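# Slide the paper roll onto the wooden holder's post

## Task

Fit the paper roll over the upright post of the wooden holder so that it sits down on the holder's base, then release the roll and move the gripper away so nothing is touching it.

## Robot and tools

Robot: two arms, left_arm and right_arm, each ending in a parallel two-finger gripper. All positions and orientations use a single scene frame. Its origin is at table-top height, halfway between the nominal arm bases. +z points up, +x points out across the table, and left_arm sits on the +y side. Arm names do not match the left or right side of any image. The true bases are offset from their nominal spots, and only a BASES line gives their calibrated places. Reported hand poses can be wrong by a few centimetres, more so at long reach. On each gripper the fingers point along its local +z and close along its local y. end_effector_position is the point midway between the finger pads, roughly 1 cm short of the fingertips.

Row format, shared by both motion tools: 16 numbers in one flat list that covers both arms, even when only one arm should move. The first 8 are left_arm: x, y, z in metres as an absolute target for end_effector_position, then qw, qx, qy, qz as an absolute target for end_effector_quat_wxyz with w first, then the opening. The next 8 are the same fields for right_arm. Opening ranges from -1 (closed) to +1 (fully open, 0.094 m). To keep an arm still, repeat its full pose and opening from the last result taken before it stopped. To hold an orientation, repeat the same quaternion rather than copying the drifting reported one. Every control step, the controller clips each commanded pose to within 100 mm and 20 degrees of the measured pose, and joint friction can leave a hand resting a centimetre or more off target.

execute_actions takes actions, which holds at most one item, plus an optional cameras list. An empty list is a LOOK that returns the state, with pictures. {"rows": [...], "steps": n} runs 1 to 15 rows over n steps, where n is 5 to 15 (default 15) and each step is 1/30 s. One row is used per step and the last row repeats. Any target more than 0.6 m from the arm's last reported position along any gripper axis causes the whole call to be refused. {"steps": n} with no rows is a wait of up to 300 steps, counted from the previous result. The result is read 5 steps before the action finishes, and those remaining steps run afterwards. Pictures come back only if cameras requests them or the list is empty.

move takes target (a single row, or a list of up to 15 rows with no 0.6 m limit), speed in m/s (0.002 to 0.5, default 0.25, with rotation capped at twice that in rad/s), optional blend in metres to round corners between list targets, blocking, and cameras. Each gripper follows a straight path. The paths end together, run at least 0.5 s, and are cut off at 10 s. They do not avoid obstacles or the other arm. A new opening in the first target is sent at once, and openings in later targets are applied after the arms stop there. The result line "move:" gives the outcome (done, off_target, moving, held, fault) plus limits (paced means the pose was clipped; held means steps were withheld). done means the arm is within 10 mm and 2 degrees; it does not mean contact occurred. Do not route paths close to an arm's own base, since that can flip the shoulder posture. Faster moves lag and overshoot more.

wait takes seconds (0 to 10) and optional cameras, and lets a running move keep going. stop brakes the current move, but the fingers keep moving. zoom_image takes camera (cam_high, cam_left_wrist, cam_right_wrist) and region [x0, y0, x1, y1] in pixels of a 672x504 image, measured from the top-left corner and no larger than 504x504. finished_scene takes scene, the current scene number, and cannot be undone.

Reading results: grip_measured uses the same scale as opening. With nothing held it reads as much as about 1.6 mm too wide. On a firmly squeezed part it reads narrower than the part, by more on round items. Once the command is about 0.05 below the first-touch reading (0.11 for round items), the gripper is pushing at full force, roughly 50 to 64 N per pad. Close gently. To release, command an opening well above grip_measured. "Hand target" is the pose the controller is currently driving toward. Joint torques include the arm's own weight, and numbers 1 to 3 wrap around at ±28 N m. Joint velocities marked "within noise" mean the arm is at rest. Joint ranges in rad: waist -2.618 to 3.054, shoulder 0 to 3.142, elbow 0 to 3.142 (straight at 2.901), wrist pitch and yaw ±1.571, wrist roll ±2.094.

The simulation keeps running while the operator thinks and writes, and a move in progress carries on during that time. Keeping a load held up, keeping an arm stretched out, or pushing against something unreachable heats the motors. MOTOR HOT appears at 75 °C. At 90 °C an over-temperature fault folds that arm and leaves it idle. At 100 °C the arm goes limp.

Things to avoid: dropping the roll or letting go of it while it is still moving; fast impacts or heavy pressing; the two grippers colliding, which the clearance check does not block; anything falling off the table. Occasional outside tugs can act on a held part. Cameras: cam_high is fixed above and looks down at the table; the wrist cameras move with their arms, and their frames can lag behind the motion. The supplied calibrations (K, distortion, T_world_to_cam) let you project points from the scene frame into the images.

Each tool is called after "Emit:" as a command line: name --argument value for each argument, lists and objects as JSON in quotes; but a table of rows of numbers goes row by row, as --pt "numbers of a row", without its own name.

## Session

Emit:
execute_actions --actions '[]'

Scene clock: 0.00 s of 4400.00 s.
left_arm: end_effector_position=(+0.3629, +0.4204, +0.1333) grip_measured=+1.000 end_effector_quat_wxyz=(+0.532, -0.221, +0.816, +0.055) | right_arm: end_effector_position=(+0.4447, -0.1811, +0.1836) grip_measured=+1.000 end_effector_quat_wxyz=(+0.228, -0.321, +0.854, +0.341)
Joint positions: left_arm=[0.482 1.157 0.419 0.293 0.121 -0.104 0.094] | right_arm=[0.031 2.183 2.08 -1.173 -0.805 -0.549 0.094]
Joint velocities: within noise
Joint torques (N m): no reading
Motor temperatures (°C): left_arm=[23 24 21 24 22 21 23] | right_arm=[23 23 23 22 22 23 24]
Heat: left arm: 24 °C; right arm: 24 °C.
Hand target: left_arm +0.3638, +0.4208, +0.1376; +0.536, -0.219, +0.813, +0.056 | right_arm +0.4442, -0.1793, +0.1925; +0.237, -0.325, +0.848, +0.345

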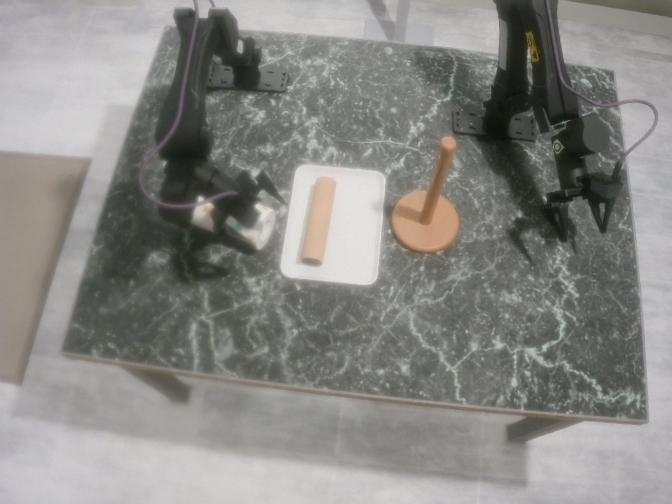

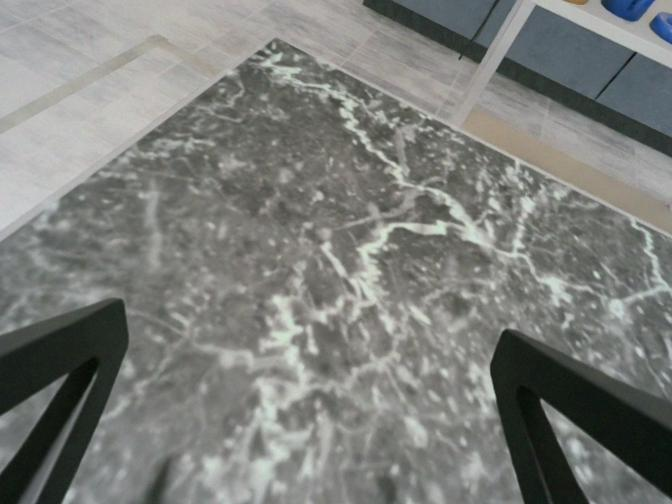

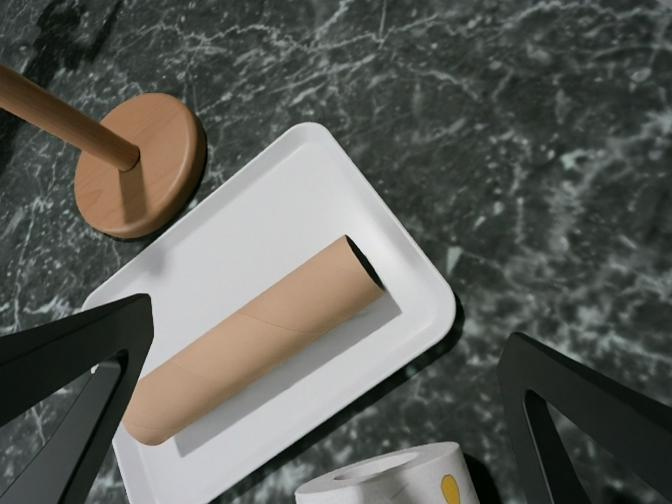

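Emit:
zoom_image --camera "cam_high" --region '[150, 130, 470, 310]'

Emit:
zoom_image --camera "cam_right_wrist" --region '[250, 380, 550, 504]'

Scaled by 1.575 from the camera's 672x504 image, which has a finer 960x720 frame.

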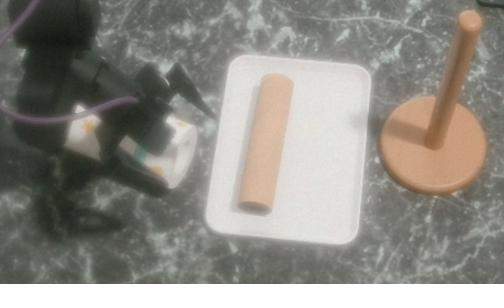

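Scaled by 1.680 from the camera's 672x504 image, which has a finer 960x720 frame.

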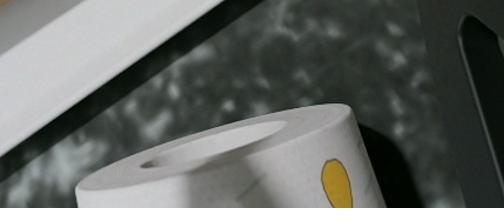

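Emit:
move --target '[0.3638,0.4208,0.1376,0.536,-0.219,0.813,0.056,1,0.30,-0.27,0.34,0.2588,0,0.9659,0,1]'

Scene clock: 3.63 s of 4400.00 s.
left_arm: end_effector_position=(+0.3629, +0.4204, +0.1333) grip_measured=+1.000 end_effector_quat_wxyz=(+0.532, -0.221, +0.816, +0.055) | right_arm: end_effector_position=(+0.3028, -0.2691, +0.3286) grip_measured=+1.000 end_effector_quat_wxyz=(+0.244, -0.003, +0.970, +0.002)
Joint positions: left_arm=[0.482 1.157 0.419 0.293 0.121 -0.104 0.094] | right_arm=[0.227 1.608 2.083 -1.563 0.107 0.208 0.094]
Joint velocities: within noise
Joint torques (N m): left_arm=[0.05 -4.15 7.82 2.05 0.01 -0.01] | right_arm=[0.55 -7.65 8.51 0.99 0.25 0.09]
Motor temperatures (°C): left_arm=[23 24 22 25 22 21 23] | right_arm=[23 24 23 23 22 23 24]
Heat: left arm: 25 °C; right arm: 24 °C.
Hand target: left_arm +0.3638, +0.4208, +0.1376; +0.536, -0.219, +0.813, +0.056 | right_arm +0.2998, -0.2701, +0.3398; +0.259, +0.000, +0.966, +0.000
Off the commanded pose: left_arm 0.004 m, 1 deg | right_arm 0.012 m, 2 deg.
Kept back: nothing.
move: off_target (right_arm)
camera_calibration:
cam_right_wrist: T_world_to_cam=[[0.125716, -0.991533, 0.0325274, -0.316423], [-0.992063, -0.125562, 0.00673764, 0.288177], [-0.00259638, -0.0331163, -0.999448, 0.424207], [0, 0, 0, 1]] pos_world=[0.32677, -0.263511, 0.432324]

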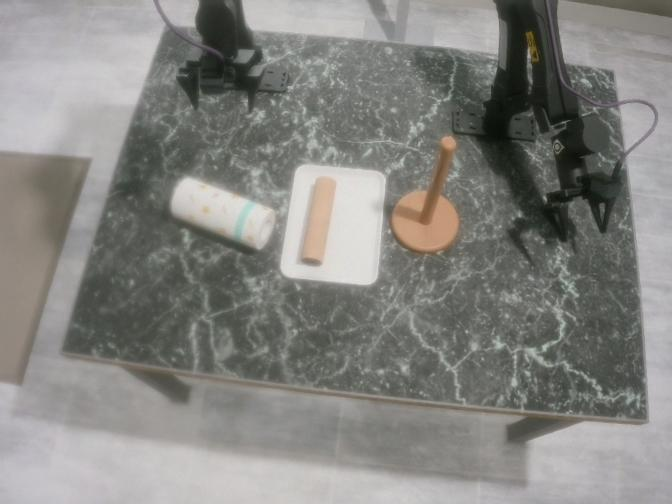

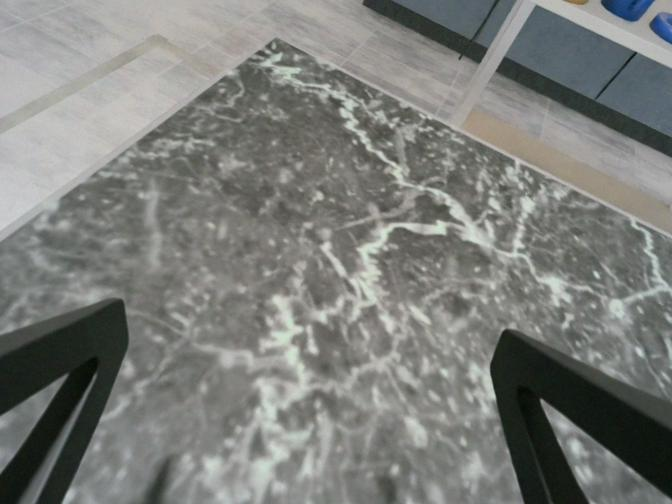

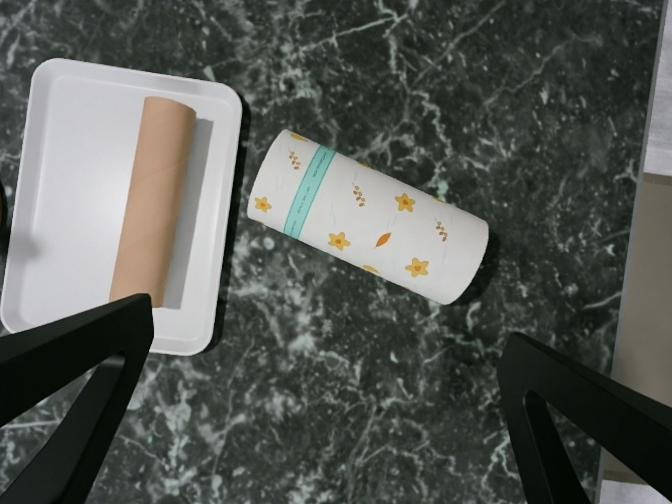

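Emit:
move --target '[0.3638,0.4208,0.1376,0.536,-0.219,0.813,0.056,1,0.3595,-0.3055,0.20,0,-0.5878,0.809,0,1]'

Scene clock: 7.80 s of 4400.00 s.
left_arm: end_effector_position=(+0.3629, +0.4204, +0.1333) grip_measured=+1.000 end_effector_quat_wxyz=(+0.532, -0.221, +0.816, +0.055) | right_arm: end_effector_position=(+0.3578, -0.3030, +0.2053) grip_measured=+1.000 end_effector_quat_wxyz=(+0.052, -0.585, +0.809, -0.028)
Joint positions: left_arm=[0.482 1.157 0.419 0.293 0.121 -0.104 0.094] | right_arm=[0.054 1.962 2.083 -1.574 -0.008 -1.184 0.094]
Joint velocities: within noise
Joint torques (N m): left_arm=[0.05 -4.1 7.82 2.07 0.04 -0.01] | right_arm=[-0.23 -9.14 7.2 0.34 0.07 -0.05]
Motor temperatures (°C): left_arm=[23 24 22 26 22 21 23] | right_arm=[23 24 23 23 22 23 24]
Heat: left arm: 26 °C; right arm: 24 °C.
Hand target: left_arm +0.3638, +0.4208, +0.1376; +0.536, -0.219, +0.813, +0.056 | right_arm +0.3592, -0.3054, +0.1996; +0.041, -0.587, +0.808, -0.025
Off the commanded pose: left_arm 0.004 m, 1 deg | right_arm 0.006 m, 7 deg.
joint sent to its limit (right arm) — joint 4 (wrist pitch), lower limit.
Kept back: nothing.
move: off_target (right_arm)
camera_calibration:
cam_right_wrist: T_world_to_cam=[[0.976741, -0.195879, 0.0872297, -0.427524], [-0.214177, -0.871727, 0.440704, -0.254248], [-0.0102842, -0.449136, -0.893404, 0.154938], [0, 0, 0, 1]] pos_world=[0.36472, -0.235789, 0.287763]

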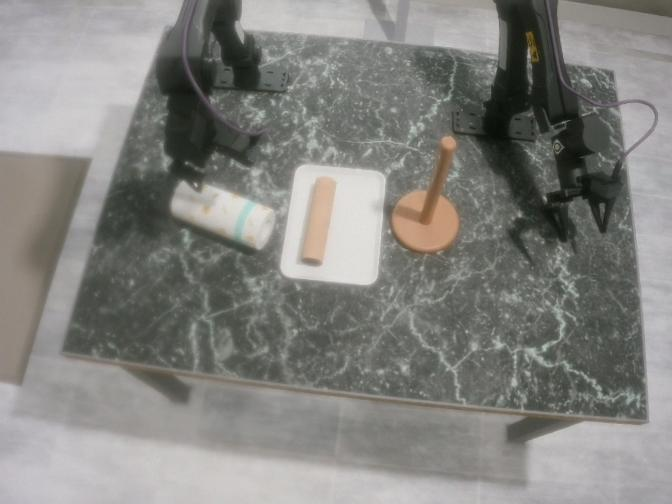

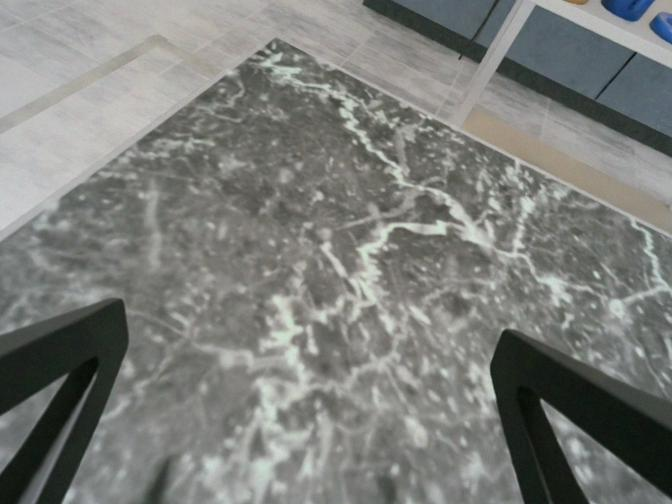

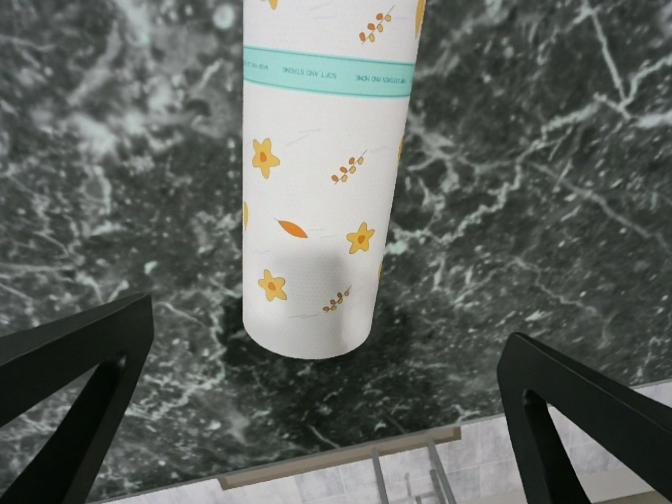

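Emit:
move --target '[0.3638,0.4208,0.1376,0.536,-0.219,0.813,0.056,1,0.361,-0.3045,0.112,0,-0.5948,0.8039,0,1]' --cameras '["cam_high","cam_right_wrist"]'

Scene clock: 9.50 s of 4400.00 s.
left_arm: end_effector_position=(+0.3629, +0.4204, +0.1333) grip_measured=+1.000 end_effector_quat_wxyz=(+0.532, -0.221, +0.816, +0.055) | right_arm: end_effector_position=(+0.3610, -0.3033, +0.1214) grip_measured=+1.000 end_effector_quat_wxyz=(+0.010, -0.593, +0.805, -0.003)
Joint positions: left_arm=[0.482 1.157 0.419 0.293 0.121 -0.104 0.094] | right_arm=[0.054 2.01 1.819 -1.36 -0.005 -1.201 0.094]
Joint velocities: within noise
Joint torques (N m): left_arm=[0.02 -4.07 7.79 2.05 0.02 -0.02] | right_arm=[-0.06 -10.25 5.49 0.33 0.05 -0.03]
Motor temperatures (°C): left_arm=[23 24 22 26 22 21 23] | right_arm=[23 24 23 23 22 23 24]
Heat: left arm: 26 °C; right arm: 24 °C.
Hand target: left_arm +0.3638, +0.4208, +0.1376; +0.536, -0.219, +0.813, +0.056 | right_arm +0.3609, -0.3044, +0.1121; +0.000, -0.595, +0.804, +0.000
Off the commanded pose: left_arm 0.004 m, 1 deg | right_arm 0.010 m, 1 deg.
Kept back: nothing.
move: done
camera_calibration:
cam_right_wrist: T_world_to_cam=[[0.983851, -0.178832, -0.0075241, -0.409347], [-0.154572, -0.870075, 0.468058, -0.241132], [-0.0902501, -0.459336, -0.883666, 0.104491], [0, 0, 0, 1]] pos_world=[0.374895, -0.235011, 0.202119]
Images, in order (width x height): cam_high 672x504, cam_right_wrist 672x504.

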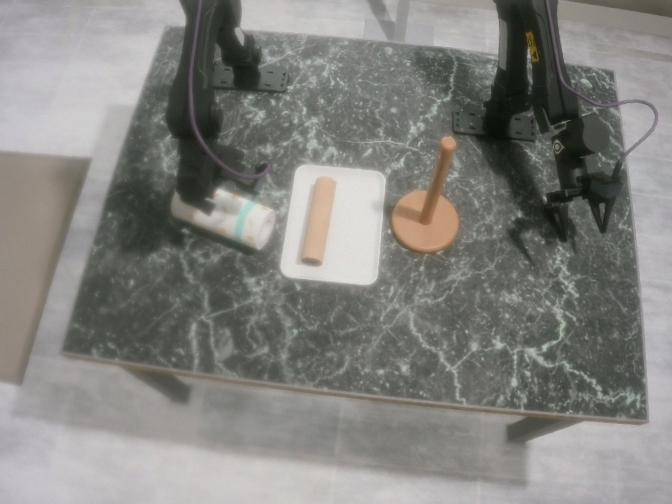

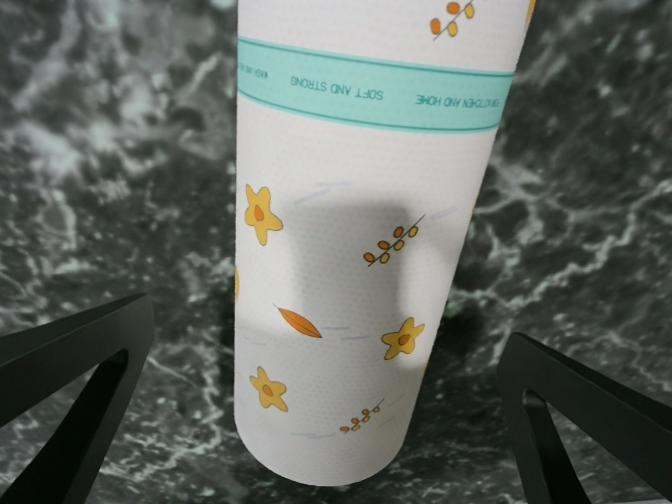

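Emit:
move --target '[0.3638,0.4208,0.1376,0.536,-0.219,0.813,0.056,1,0.368,-0.3065,0.070,0,-0.5920,0.8059,0,1]' --cameras '["cam_high","cam_right_wrist"]' --speed 0.1

Scene clock: 11.20 s of 4400.00 s.
left_arm: end_effector_position=(+0.3629, +0.4204, +0.1333) grip_measured=+1.000 end_effector_quat_wxyz=(+0.532, -0.221, +0.816, +0.055) | right_arm: end_effector_position=(+0.3700, -0.3027, +0.0832) grip_measured=+1.000 end_effector_quat_wxyz=(+0.014, -0.593, +0.805, -0.006)
Joint positions: left_arm=[0.482 1.157 0.419 0.293 0.121 -0.104 0.094] | right_arm=[0.054 2.04 1.711 -1.212 -0.005 -1.202 0.094]
Joint velocities: within noise
Joint torques (N m): left_arm=[0.01 -4.18 7.83 2.05 0.04 -0.01] | right_arm=[-0.53 -10 5.15 0.35 0.05 -0.01]
Motor temperatures (°C): left_arm=[23 24 22 26 22 21 23] | right_arm=[23 25 23 23 22 23 24]
Heat: left arm: 26 °C; right arm: 25 °C.
Hand target: left_arm +0.3638, +0.4208, +0.1376; +0.536, -0.219, +0.813, +0.056 | right_arm +0.3676, -0.3064, +0.0703; +0.000, -0.592, +0.806, +0.000
Off the commanded pose: left_arm 0.004 m, 1 deg | right_arm 0.014 m, 2 deg.
Kept back: nothing.
move: off_target (right_arm)
camera_calibration:
cam_right_wrist: T_world_to_cam=[[0.983945, -0.178455, 0.00246731, -0.419118], [-0.15904, -0.870454, 0.46585, -0.2196], [-0.0809856, -0.458764, -0.88486, 0.0686416], [0, 0, 0, 1]] pos_world=[0.383023, -0.234455, 0.164073]
Images, in order (width x height): cam_high 672x504, cam_right_wrist 672x504.

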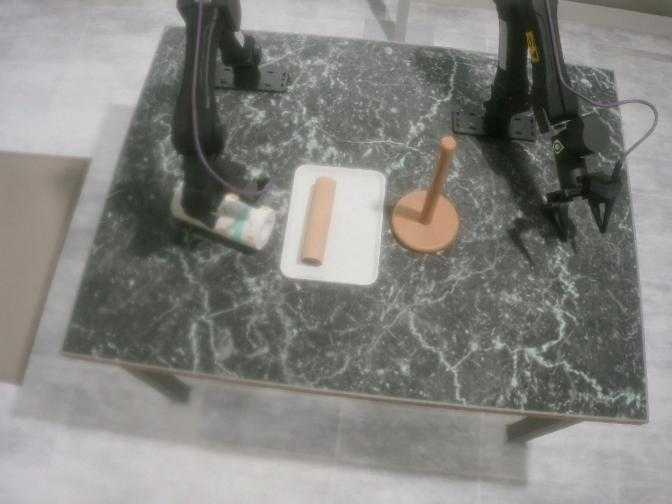

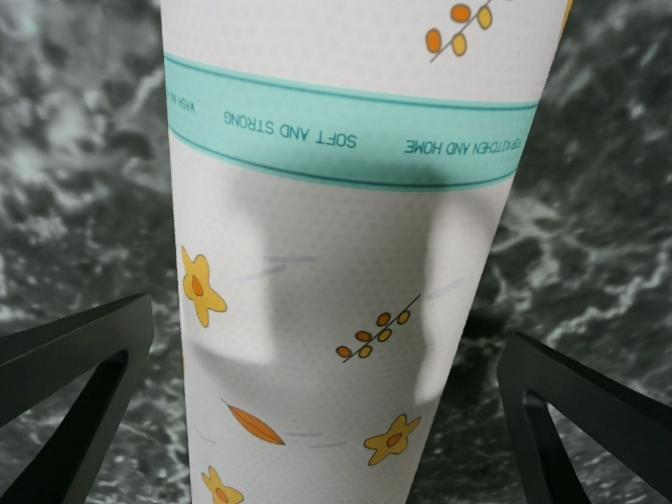

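Emit:
move --pt "0.3638 0.4208 0.1376 0.536 -0.219 0.813 0.056 1 0.368 -0.308 0.034 0 -0.5920 0.8059 0 1" --pt "0.3638 0.4208 0.1376 0.536 -0.219 0.813 0.056 1 0.368 -0.308 0.034 0 -0.5920 0.8059 0 0.6" --cameras '["cam_high","cam_right_wrist"]' --speed 0.1

Scene clock: 12.87 s of 4400.00 s.
left_arm: end_effector_position=(+0.3629, +0.4204, +0.1333) grip_measured=+1.000 end_effector_quat_wxyz=(+0.532, -0.221, +0.816, +0.055) | right_arm: end_effector_position=(+0.3717, -0.3040, +0.0477) grip_measured=+0.673 end_effector_quat_wxyz=(+0.015, -0.593, +0.805, -0.007)
Joint positions: left_arm=[0.482 1.157 0.419 0.293 0.121 -0.104 0.094] | right_arm=[0.051 2.066 1.607 -1.08 -0.004 -1.205 0.079]
Joint velocities: within noise
Joint torques (N m): left_arm=[0.01 -4.19 7.73 2.05 0.03 0] | right_arm=[-0.54 -10.06 5.07 0.35 0.05 -0.03]
Motor temperatures (°C): left_arm=[23 24 22 27 22 21 23] | right_arm=[23 25 23 23 22 23 24]
Heat: left arm: 27 °C; right arm: 25 °C.
Hand target: left_arm +0.3638, +0.4208, +0.1376; +0.536, -0.219, +0.813, +0.056 | right_arm +0.3677, -0.3080, +0.0344; +0.000, -0.592, +0.806, +0.000
Off the commanded pose: left_arm 0.004 m, 1 deg | right_arm 0.015 m, 2 deg.
Kept back: nothing.
move: off_target (right_arm); target 2's new opening was sent with right_arm's hand 0.015 m and 2 deg from that target
camera_calibration:
cam_right_wrist: T_world_to_cam=[[0.983932, -0.178477, 0.0049144, -0.421088], [-0.16016, -0.870116, 0.466097, -0.203511], [-0.0789115, -0.459395, -0.88472, 0.0357873], [0, 0, 0, 1]] pos_world=[0.384552, -0.235792, 0.128587]
Images, in order (width x height): cam_high 672x504, cam_right_wrist 672x504.

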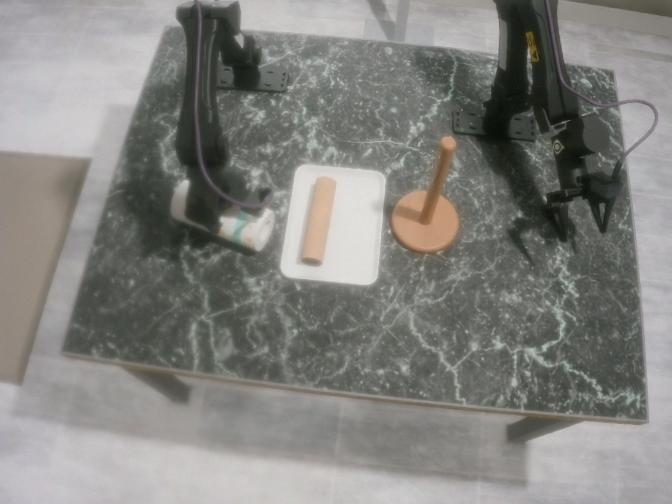

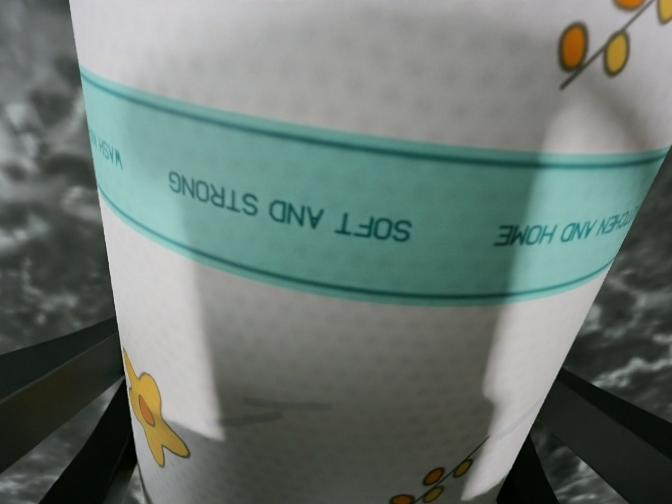

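Emit:
move --pt "0.3638 0.4208 0.1376 0.536 -0.219 0.813 0.056 1 0.368 -0.308 0.22 0 -0.5920 0.8059 0 0.5" --pt "0.3638 0.4208 0.1376 0.536 -0.219 0.813 0.056 1 0.28 -0.08 0.43 0.641 -0.299 0.641 0.299 0.5" --blend 0.04

Scene clock: 17.83 s of 4400.00 s.
left_arm: end_effector_position=(+0.3629, +0.4204, +0.1333) grip_measured=+1.000 end_effector_quat_wxyz=(+0.532, -0.221, +0.816, +0.055) | right_arm: end_effector_position=(+0.2856, -0.0776, +0.4223) grip_measured=+0.673 end_effector_quat_wxyz=(+0.628, -0.304, +0.651, +0.297)
Joint positions: left_arm=[0.482 1.157 0.419 0.293 0.121 -0.104 0.094] | right_arm=[0.513 1.172 1.209 -0.073 -0.353 -0.007 0.079]
Joint velocities: within noise
Joint torques (N m): left_arm=[0.02 -4.16 7.76 2.04 0.02 -0.02] | right_arm=[0.57 -6.69 6.02 2.2 0.13 0.1]
Motor temperatures (°C): left_arm=[23 24 23 27 22 21 23] | right_arm=[23 25 23 24 22 23 24]
Heat: left arm: 27 °C; right arm: 25 °C.
Hand target: left_arm +0.3638, +0.4208, +0.1376; +0.536, -0.219, +0.813, +0.056 | right_arm +0.2800, -0.0800, +0.4299; +0.640, -0.299, +0.641, +0.299
Off the commanded pose: left_arm 0.004 m, 1 deg | right_arm 0.010 m, 2 deg.
Kept back: nothing.
move: done
camera_calibration:
cam_right_wrist: T_world_to_cam=[[0.783247, -0.610856, 0.115665, -0.32075], [-0.234471, -0.462541, -0.855031, 0.415921], [0.575801, 0.642581, -0.505512, 0.202769], [0, 0, 0, 1]] pos_world=[0.231994, -0.133847, 0.495228]

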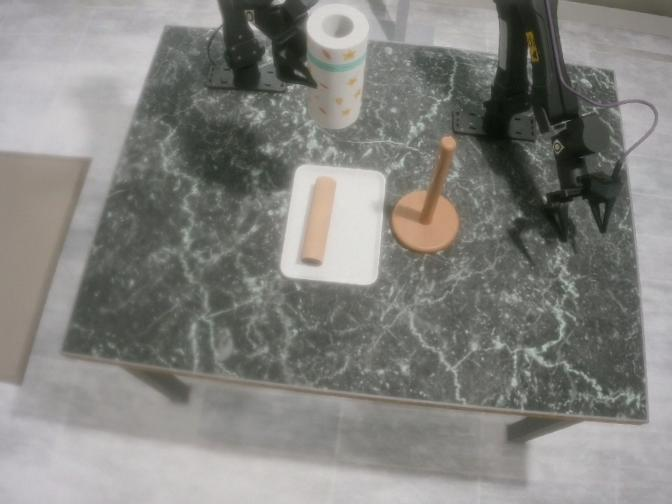

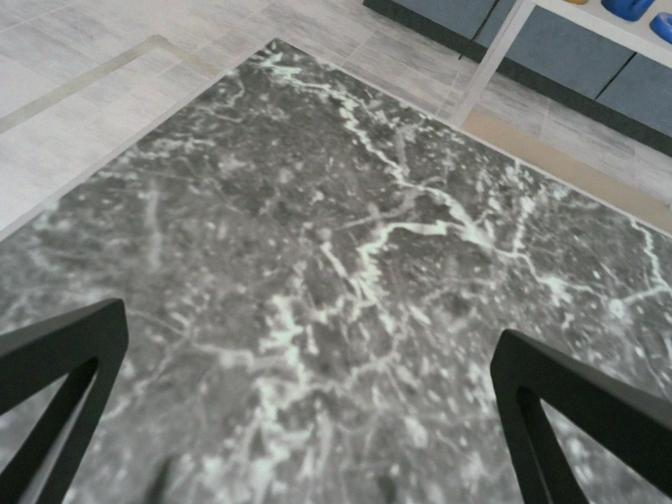

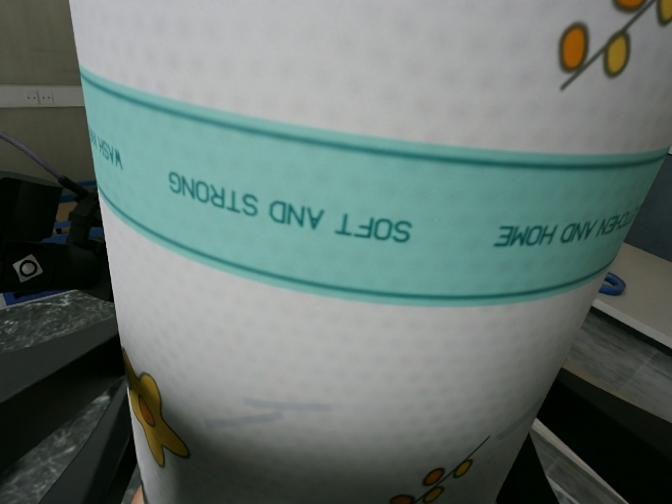

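Emit:
move --target '[0.3638,0.4208,0.1376,0.536,-0.219,0.813,0.056,1,0.27,0.05,0.435,0.654,-0.299,0.629,0.299,0.5]' --cameras '["cam_high"]'

Emit:
zoom_image --camera "cam_high" --region '[320, 0, 500, 135]'

Emit:
zoom_image --camera "cam_high" --region '[340, 120, 500, 260]'

Scene clock: 19.60 s of 4400.00 s.
left_arm: end_effector_position=(+0.3629, +0.4204, +0.1333) grip_measured=+1.000 end_effector_quat_wxyz=(+0.532, -0.221, +0.816, +0.055) | right_arm: end_effector_position=(+0.2657, +0.0474, +0.4152) grip_measured=+0.673 end_effector_quat_wxyz=(+0.635, -0.309, +0.643, +0.296)
Joint positions: left_arm=[0.482 1.157 0.419 0.293 0.121 -0.104 0.094] | right_arm=[0.913 1.423 1.343 0.062 0.041 -0.011 0.079]
Joint velocities: within noise
Joint torques (N m): left_arm=[-0.05 -4.16 7.82 2.06 0.02 -0.02] | right_arm=[0.12 -5.61 11.92 2.22 0.17 -0.03]
Motor temperatures (°C): left_arm=[23 24 23 27 22 21 23] | right_arm=[23 25 24 24 22 23 25]
Heat: left arm: 27 °C; right arm: 25 °C.
Hand target: left_arm +0.3638, +0.4208, +0.1376; +0.536, -0.219, +0.813, +0.056 | right_arm +0.2691, +0.0490, +0.4345; +0.653, -0.299, +0.628, +0.299
Off the commanded pose: left_arm 0.004 m, 1 deg | right_arm 0.020 m, 3 deg.
Kept back: nothing.
move: off_target (right_arm)
Images, in order (width x height): cam_high 672x504.

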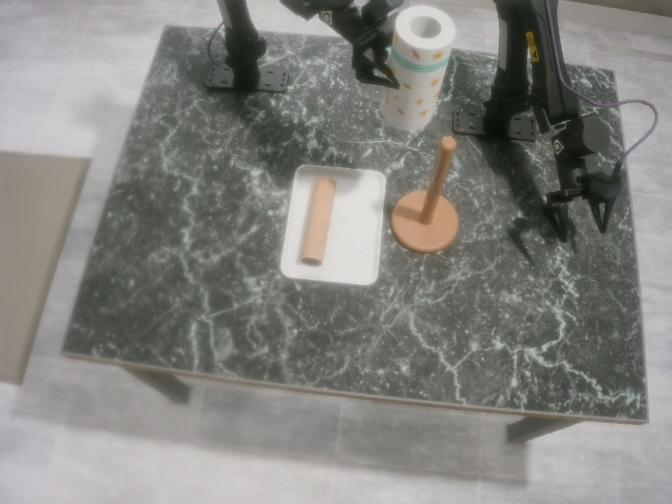

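Scaled by 2.800 from the camera's 672x504 image, which has a finer 960x720 frame.

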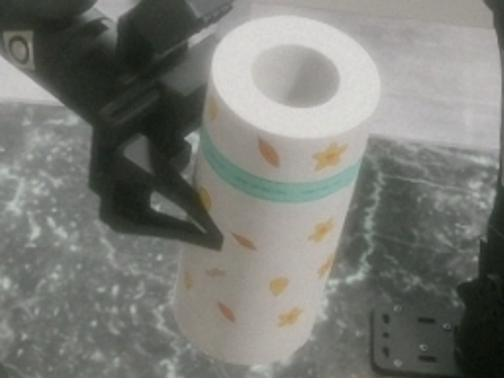

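Scaled by 3.150 from the camera's 672x504 image, which has a finer 960x720 frame.

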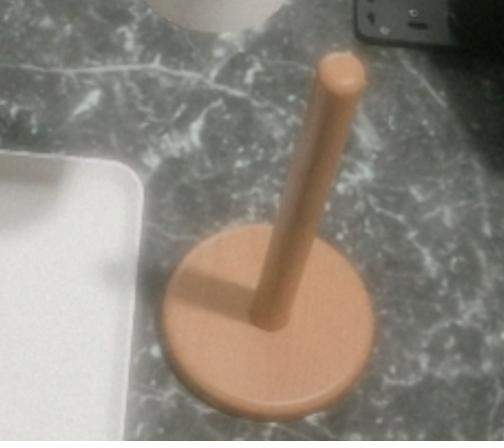

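Emit:
move --target '[0.36,0.38,0.33,0.770,0.196,0.539,-0.280,1,0.27,0.05,0.435,0.654,-0.299,0.629,0.299,0.5]' --cameras '["cam_high","cam_left_wrist"]'

Scene clock: 24.03 s of 4400.00 s.
left_arm: end_effector_position=(+0.3597, +0.3808, +0.3195) grip_measured=+1.000 end_effector_quat_wxyz=(+0.730, +0.141, +0.632, -0.221) | right_arm: end_effector_position=(+0.2659, +0.0472, +0.4152) grip_measured=+0.673 end_effector_quat_wxyz=(+0.635, -0.309, +0.643, +0.296)
Joint positions: left_arm=[0.852 1.488 0.669 1.546 1.324 -0.786 0.094] | right_arm=[0.913 1.423 1.343 0.062 0.043 -0.011 0.079]
Joint velocities: within noise
Joint torques (N m): left_arm=[-0.32 -6.02 8.42 1.06 -0.43 -0.11] | right_arm=[0.12 -5.6 11.93 2.22 0.12 -0.01]
Motor temperatures (°C): left_arm=[23 24 23 28 22 21 23] | right_arm=[23 25 24 25 22 23 25]
Heat: left arm: 28 °C; right arm: 25 °C.
Hand target: left_arm +0.3601, +0.3796, +0.3300; +0.735, +0.153, +0.625, -0.214 | right_arm +0.2691, +0.0490, +0.4345; +0.653, -0.299, +0.628, +0.299
Off the commanded pose: left_arm 0.011 m, 15 deg | right_arm 0.020 m, 3 deg.
joint sent to its limit (left arm) — joint 4 (wrist pitch), upper limit.
Kept back: nothing.
move: off_target (left_arm, right_arm)
camera_calibration:
cam_left_wrist: T_world_to_cam=[[-0.527905, -0.827955, 0.189225, 0.440627], [-0.362297, 0.018022, -0.931889, 0.446197], [0.768152, -0.560505, -0.309479, 0.139688], [0, 0, 0, 1]] pos_world=[0.286963, 0.435074, 0.375658]
Images, in order (width x height): cam_high 672x504, cam_left_wrist 672x504.

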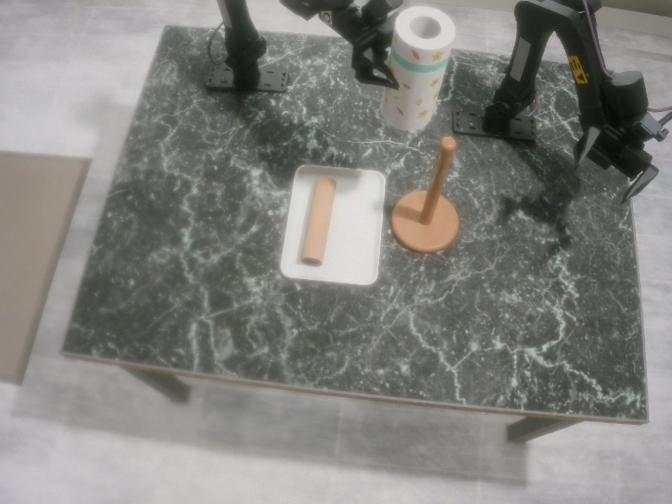

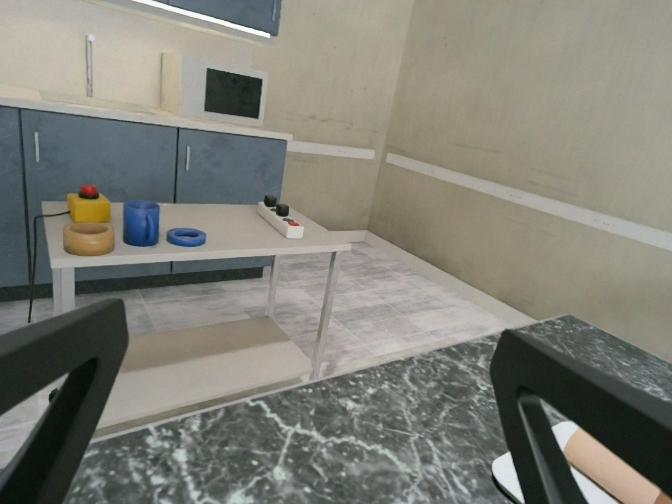

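Emit:
move --target '[0.38,0.235,0.34,0.612,0.354,0.612,-0.354,0,0.29,0.085,0.435,0.654,-0.299,0.629,0.299,0.5]' --cameras '["cam_high","cam_left_wrist"]'

Scene clock: 26.77 s of 4400.00 s.
left_arm: end_effector_position=(+0.3824, +0.2373, +0.3234) grip_measured=+0.001 end_effector_quat_wxyz=(+0.606, +0.339, +0.610, -0.382) | right_arm: end_effector_position=(+0.2885, +0.0798, +0.4159) grip_measured=+0.673 end_effector_quat_wxyz=(+0.636, -0.307, +0.644, +0.294)
Joint positions: left_arm=[0.436 1.466 0.836 1.126 1.517 -0.551 0.047] | right_arm=[0.921 1.572 1.483 0.072 0.057 -0.011 0.079]
Joint velocities: left_arm=[-0.002 -0.051 -0.007 -0.183 -0.022 0.11 0] | right_arm=[within noise]
Joint torques (N m): left_arm=[-0.27 -8.55 9.24 0.96 -0.38 0.1] | right_arm=[0.64 -7.23 12.11 2.21 0.14 -0.03]
Motor temperatures (°C): left_arm=[23 24 23 27 22 21 23] | right_arm=[23 25 24 26 22 23 25]
Heat: left arm: 27 °C; right arm: 26 °C.
Hand target: left_arm +0.3794, +0.2351, +0.3397; +0.618, +0.354, +0.600, -0.365 | right_arm +0.2892, +0.0839, +0.4346; +0.653, -0.299, +0.628, +0.299
Off the commanded pose: left_arm 0.017 m, 4 deg | right_arm 0.020 m, 3 deg.
Kept back: nothing.
move: off_target (left_arm, right_arm)
camera_calibration:
cam_left_wrist: T_world_to_cam=[[-0.874866, -0.450756, 0.177283, 0.380133], [-0.344947, 0.322869, -0.881344, 0.36526], [0.340031, -0.832211, -0.437954, 0.312751], [0, 0, 0, 1]] pos_world=[0.352216, 0.31369, 0.391499]
Images, in order (width x height): cam_high 672x504, cam_left_wrist 672x504.

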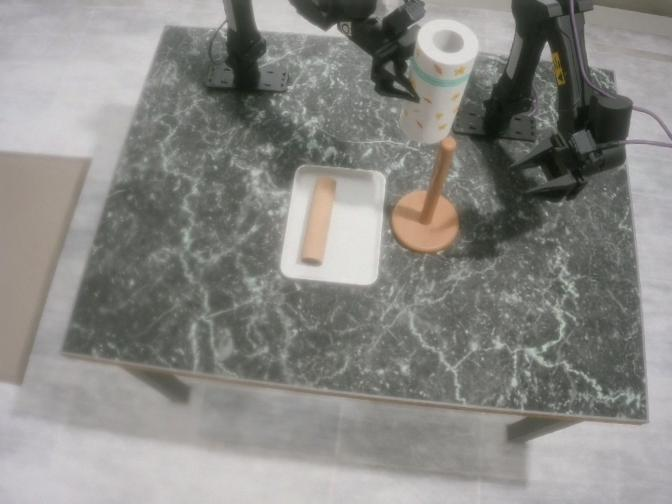

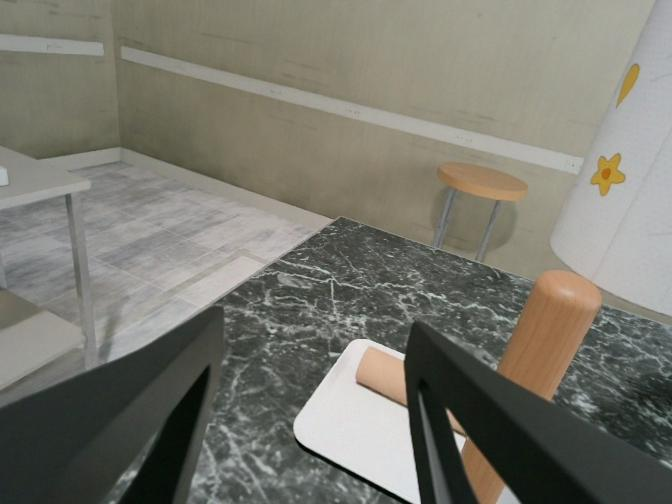

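Emit:
zoom_image --camera "cam_high" --region '[380, 10, 500, 170]'

Emit:
zoom_image --camera "cam_left_wrist" --region '[472, 100, 672, 400]'

Scaled by 3.150 from the camera's 672x504 image, which has a finer 960x720 frame.

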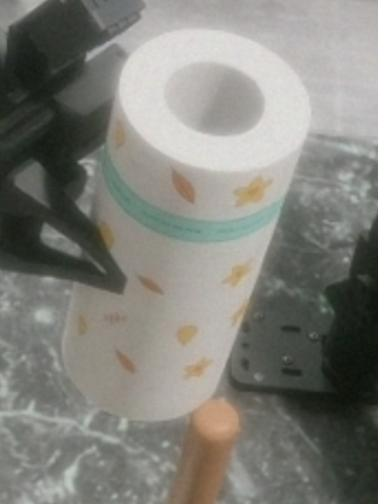

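Scaled by 1.680 from the camera's 672x504 image, which has a finer 960x720 frame.

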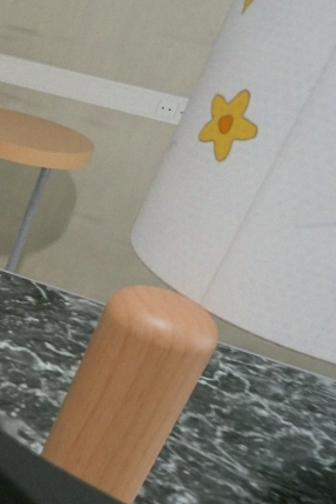

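Emit:
move --pt "0.38 0.235 0.34 0.612 0.354 0.612 -0.354 0 0.29 0.085 0.470 0.654 -0.299 0.629 0.299 0.5" --pt "0.38 0.235 0.34 0.612 0.354 0.612 -0.354 0 0.3235 0.124 0.470 0.654 -0.299 0.629 0.299 0.5" --cameras '["cam_high","cam_left_wrist"]' --speed 0.12

Emit:
zoom_image --camera "cam_high" --region '[390, 10, 510, 170]'

Scene clock: 29.13 s of 4400.00 s.
left_arm: end_effector_position=(+0.3819, +0.2371, +0.3217) grip_measured=+0.001 end_effector_quat_wxyz=(+0.603, +0.338, +0.615, -0.379) | right_arm: end_effector_position=(+0.3209, +0.1235, +0.4565) grip_measured=+0.673 end_effector_quat_wxyz=(+0.642, -0.304, +0.638, +0.297)
Joint positions: left_arm=[0.436 1.419 0.851 0.864 1.516 -0.354 0.047] | right_arm=[0.921 1.822 1.912 -0.09 0.057 -0.012 0.079]
Joint velocities: left_arm=[0.012 -0.037 0.017 -0.198 -0.037 0.139 0] | right_arm=[within noise]
Joint torques (N m): left_arm=[-0.28 -8.58 9.85 1.13 -0.28 0.1] | right_arm=[-0.18 -9.89 11.56 1.99 0.02 -0.03]
Motor temperatures (°C): left_arm=[23 24 23 27 22 21 23] | right_arm=[23 25 25 26 22 23 25]
Heat: left arm: 27 °C; right arm: 26 °C.
Hand target: left_arm +0.3793, +0.2350, +0.3397; +0.617, +0.352, +0.604, -0.360 | right_arm +0.3231, +0.1234, +0.4697; +0.653, -0.298, +0.628, +0.299
Off the commanded pose: left_arm 0.019 m, 4 deg | right_arm 0.014 m, 2 deg.
Kept back: nothing.
move: off_target (left_arm, right_arm)
camera_calibration:
cam_left_wrist: T_world_to_cam=[[-0.871034, -0.456772, 0.180719, 0.378773], [-0.353259, 0.326827, -0.87658, 0.364383], [0.341333, -0.827372, -0.446036, 0.312949], [0, 0, 0, 1]] pos_world=[0.351825, 0.312848, 0.390546]
Images, in order (width x height): cam_high 672x504, cam_left_wrist 672x504.

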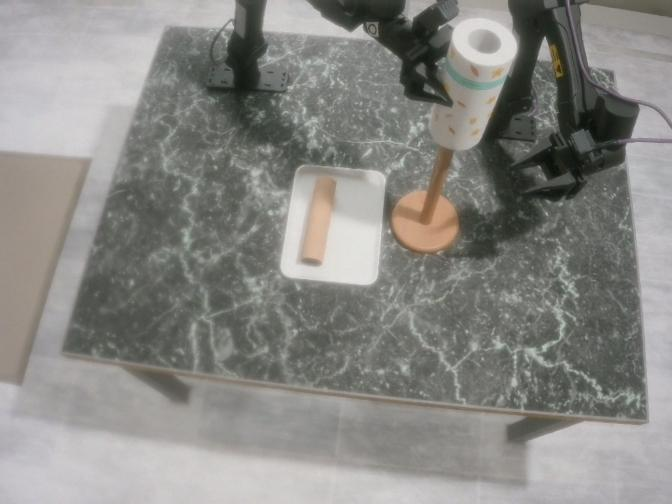

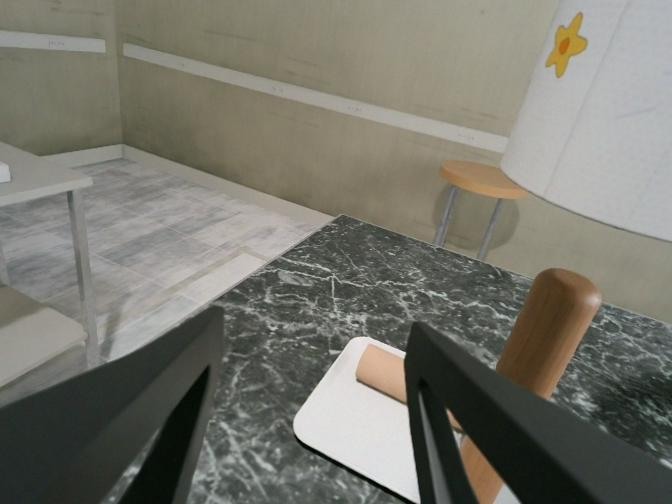

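Scaled by 3.150 from the camera's 672x504 image, which has a finer 960x720 frame.

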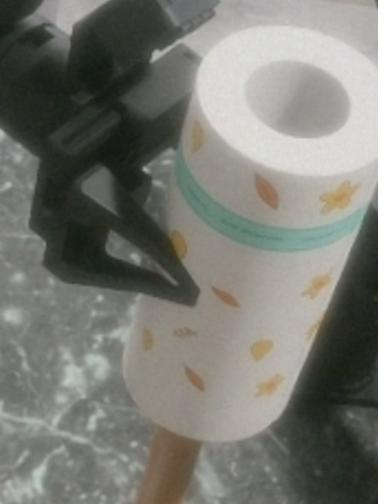

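Emit:
move --target '[0.38,0.235,0.34,0.612,0.354,0.612,-0.354,0,0.319,0.121,0.435,0.654,-0.299,0.629,0.299,0.5]' --cameras '["cam_high","cam_left_wrist"]' --speed 0.06

Emit:
zoom_image --camera "cam_left_wrist" --region '[472, 100, 672, 400]'

Emit:
zoom_image --camera "cam_high" --region '[390, 10, 510, 170]'

Scene clock: 30.83 s of 4400.00 s.
left_arm: end_effector_position=(+0.3824, +0.2374, +0.3215) grip_measured=+0.001 end_effector_quat_wxyz=(+0.603, +0.337, +0.617, -0.377) | right_arm: end_effector_position=(+0.3269, +0.1315, +0.4084) grip_measured=+0.673 end_effector_quat_wxyz=(+0.632, -0.309, +0.648, +0.291)
Joint positions: left_arm=[0.436 1.4 0.869 0.717 1.511 -0.245 0.047] | right_arm=[0.921 1.822 1.749 0.041 0.057 -0.012 0.079]
Joint velocities: left_arm=[0.002 -0.032 0.017 -0.183 -0.11 0.11 0] | right_arm=[within noise]
Joint torques (N m): left_arm=[-0.35 -8.46 10.06 1.2 -0.19 0.08] | right_arm=[0.13 -15.77 6.72 2.3 0.07 -0.02]
Motor temperatures (°C): left_arm=[23 25 23 27 22 21 23] | right_arm=[23 25 25 27 22 23 25]
Heat: left arm: 27 °C; right arm: 27 °C.
Hand target: left_arm +0.3793, +0.2349, +0.3397; +0.616, +0.352, +0.607, -0.358 | right_arm +0.3192, +0.1210, +0.4348; +0.653, -0.299, +0.629, +0.299
Off the commanded pose: left_arm 0.019 m, 3 deg | right_arm 0.030 m, 4 deg.
Kept back: nothing.
move: off_target (left_arm, right_arm)
camera_calibration:
cam_left_wrist: T_world_to_cam=[[-0.867991, -0.462374, 0.181113, 0.379442], [-0.357455, 0.3286, -0.874213, 0.364712], [0.3447, -0.823548, -0.4505, 0.31217], [0, 0, 0, 1]] pos_world=[0.352116, 0.312687, 0.390747]
Images, in order (width x height): cam_high 672x504, cam_left_wrist 672x504.

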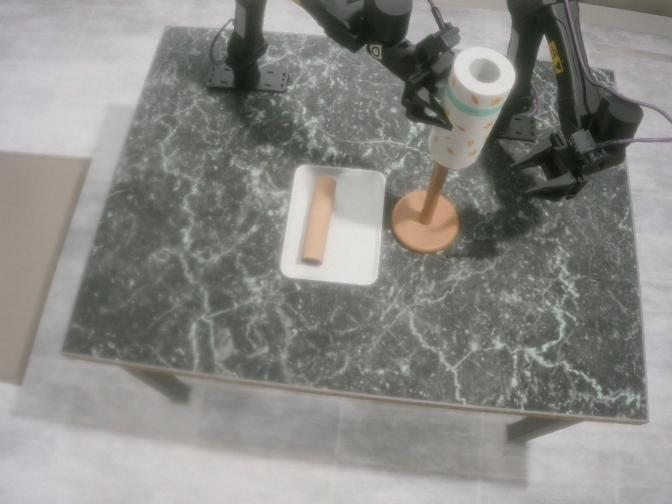

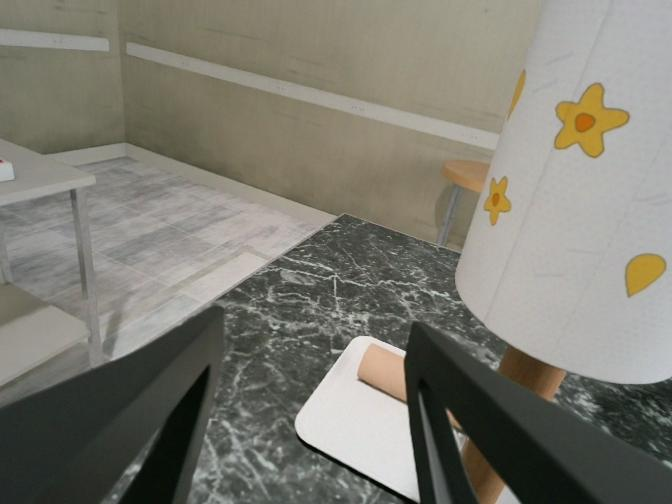

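Scaled by 1.680 from the camera's 672x504 image, which has a finer 960x720 frame.

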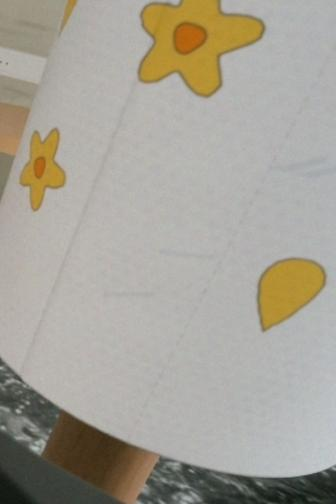

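Scaled by 3.150 from the camera's 672x504 image, which has a finer 960x720 frame.

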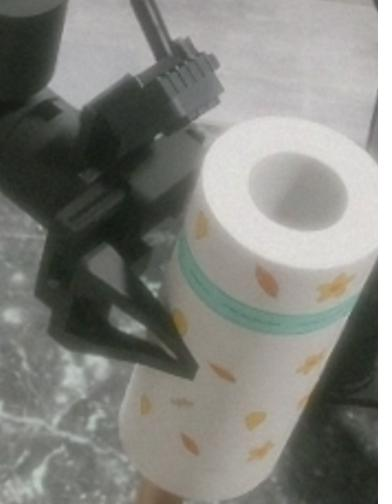

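Emit:
move --pt "0.38 0.235 0.34 0.612 0.354 0.612 -0.354 0 0.312 0.105 0.485 0.654 -0.299 0.629 0.299 0.5" --pt "0.38 0.235 0.34 0.612 0.354 0.612 -0.354 0 0.323 0.122 0.472 0.654 -0.299 0.629 0.299 0.5" --cameras '["cam_high","cam_left_wrist"]' --speed 0.1

Emit:
zoom_image --camera "cam_high" --region '[390, 10, 510, 170]'

Scene clock: 32.67 s of 4400.00 s.
left_arm: end_effector_position=(+0.3829, +0.2376, +0.3213) grip_measured=+0.001 end_effector_quat_wxyz=(+0.602, +0.336, +0.619, -0.375) | right_arm: end_effector_position=(+0.3194, +0.1213, +0.4595) grip_measured=+0.673 end_effector_quat_wxyz=(+0.643, -0.304, +0.638, +0.297)
Joint positions: left_arm=[0.436 1.388 0.886 0.606 1.508 -0.163 0.047] | right_arm=[0.921 1.815 1.915 -0.098 0.057 -0.012 0.079]
Joint velocities: left_arm=[0.002 -0.007 0.002 -0.168 -0.022 -0.007 0] | right_arm=[within noise]
Joint torques (N m): left_arm=[-0.34 -8.39 10.14 1.2 -0.14 0.09] | right_arm=[-0.43 -9.65 11.47 2 0 -0.03]
Motor temperatures (°C): left_arm=[23 25 23 27 22 21 23] | right_arm=[23 25 25 27 22 23 25]
Heat: left arm: 27 °C; right arm: 27 °C.
Hand target: left_arm +0.3795, +0.2349, +0.3396; +0.615, +0.353, +0.609, -0.356 | right_arm +0.3226, +0.1214, +0.4717; +0.653, -0.299, +0.628, +0.299
Off the commanded pose: left_arm 0.019 m, 3 deg | right_arm 0.013 m, 2 deg.
Kept back: nothing.
move: off_target (left_arm, right_arm)
camera_calibration:
cam_left_wrist: T_world_to_cam=[[-0.865807, -0.466311, 0.181472, 0.379936], [-0.360839, 0.330596, -0.872068, 0.364772], [0.346661, -0.820524, -0.454495, 0.311965], [0, 0, 0, 1]] pos_world=[0.352429, 0.312552, 0.390944]
Images, in order (width x height): cam_high 672x504, cam_left_wrist 672x504.

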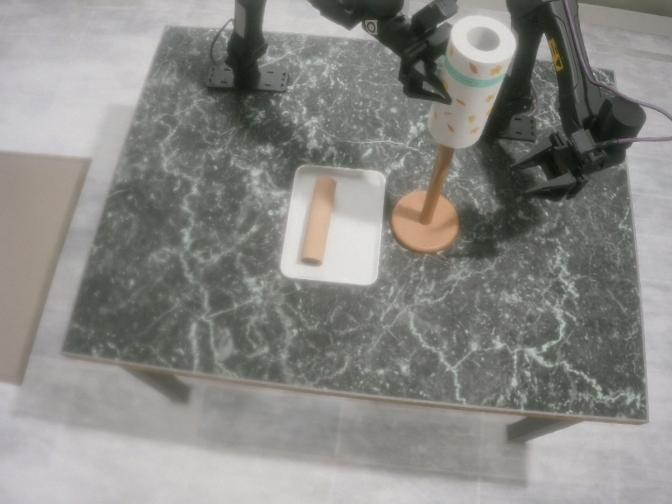

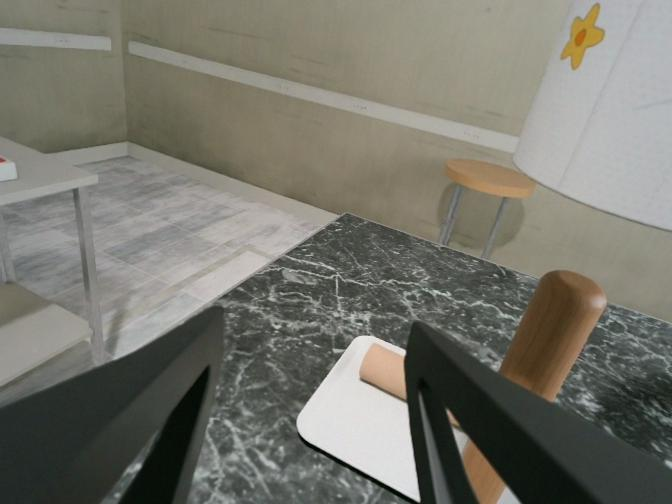

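Scaled by 3.150 from the camera's 672x504 image, which has a finer 960x720 frame.

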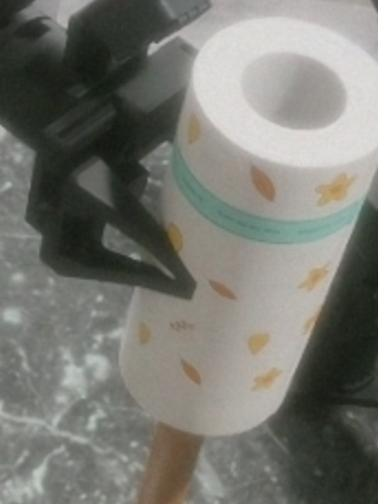

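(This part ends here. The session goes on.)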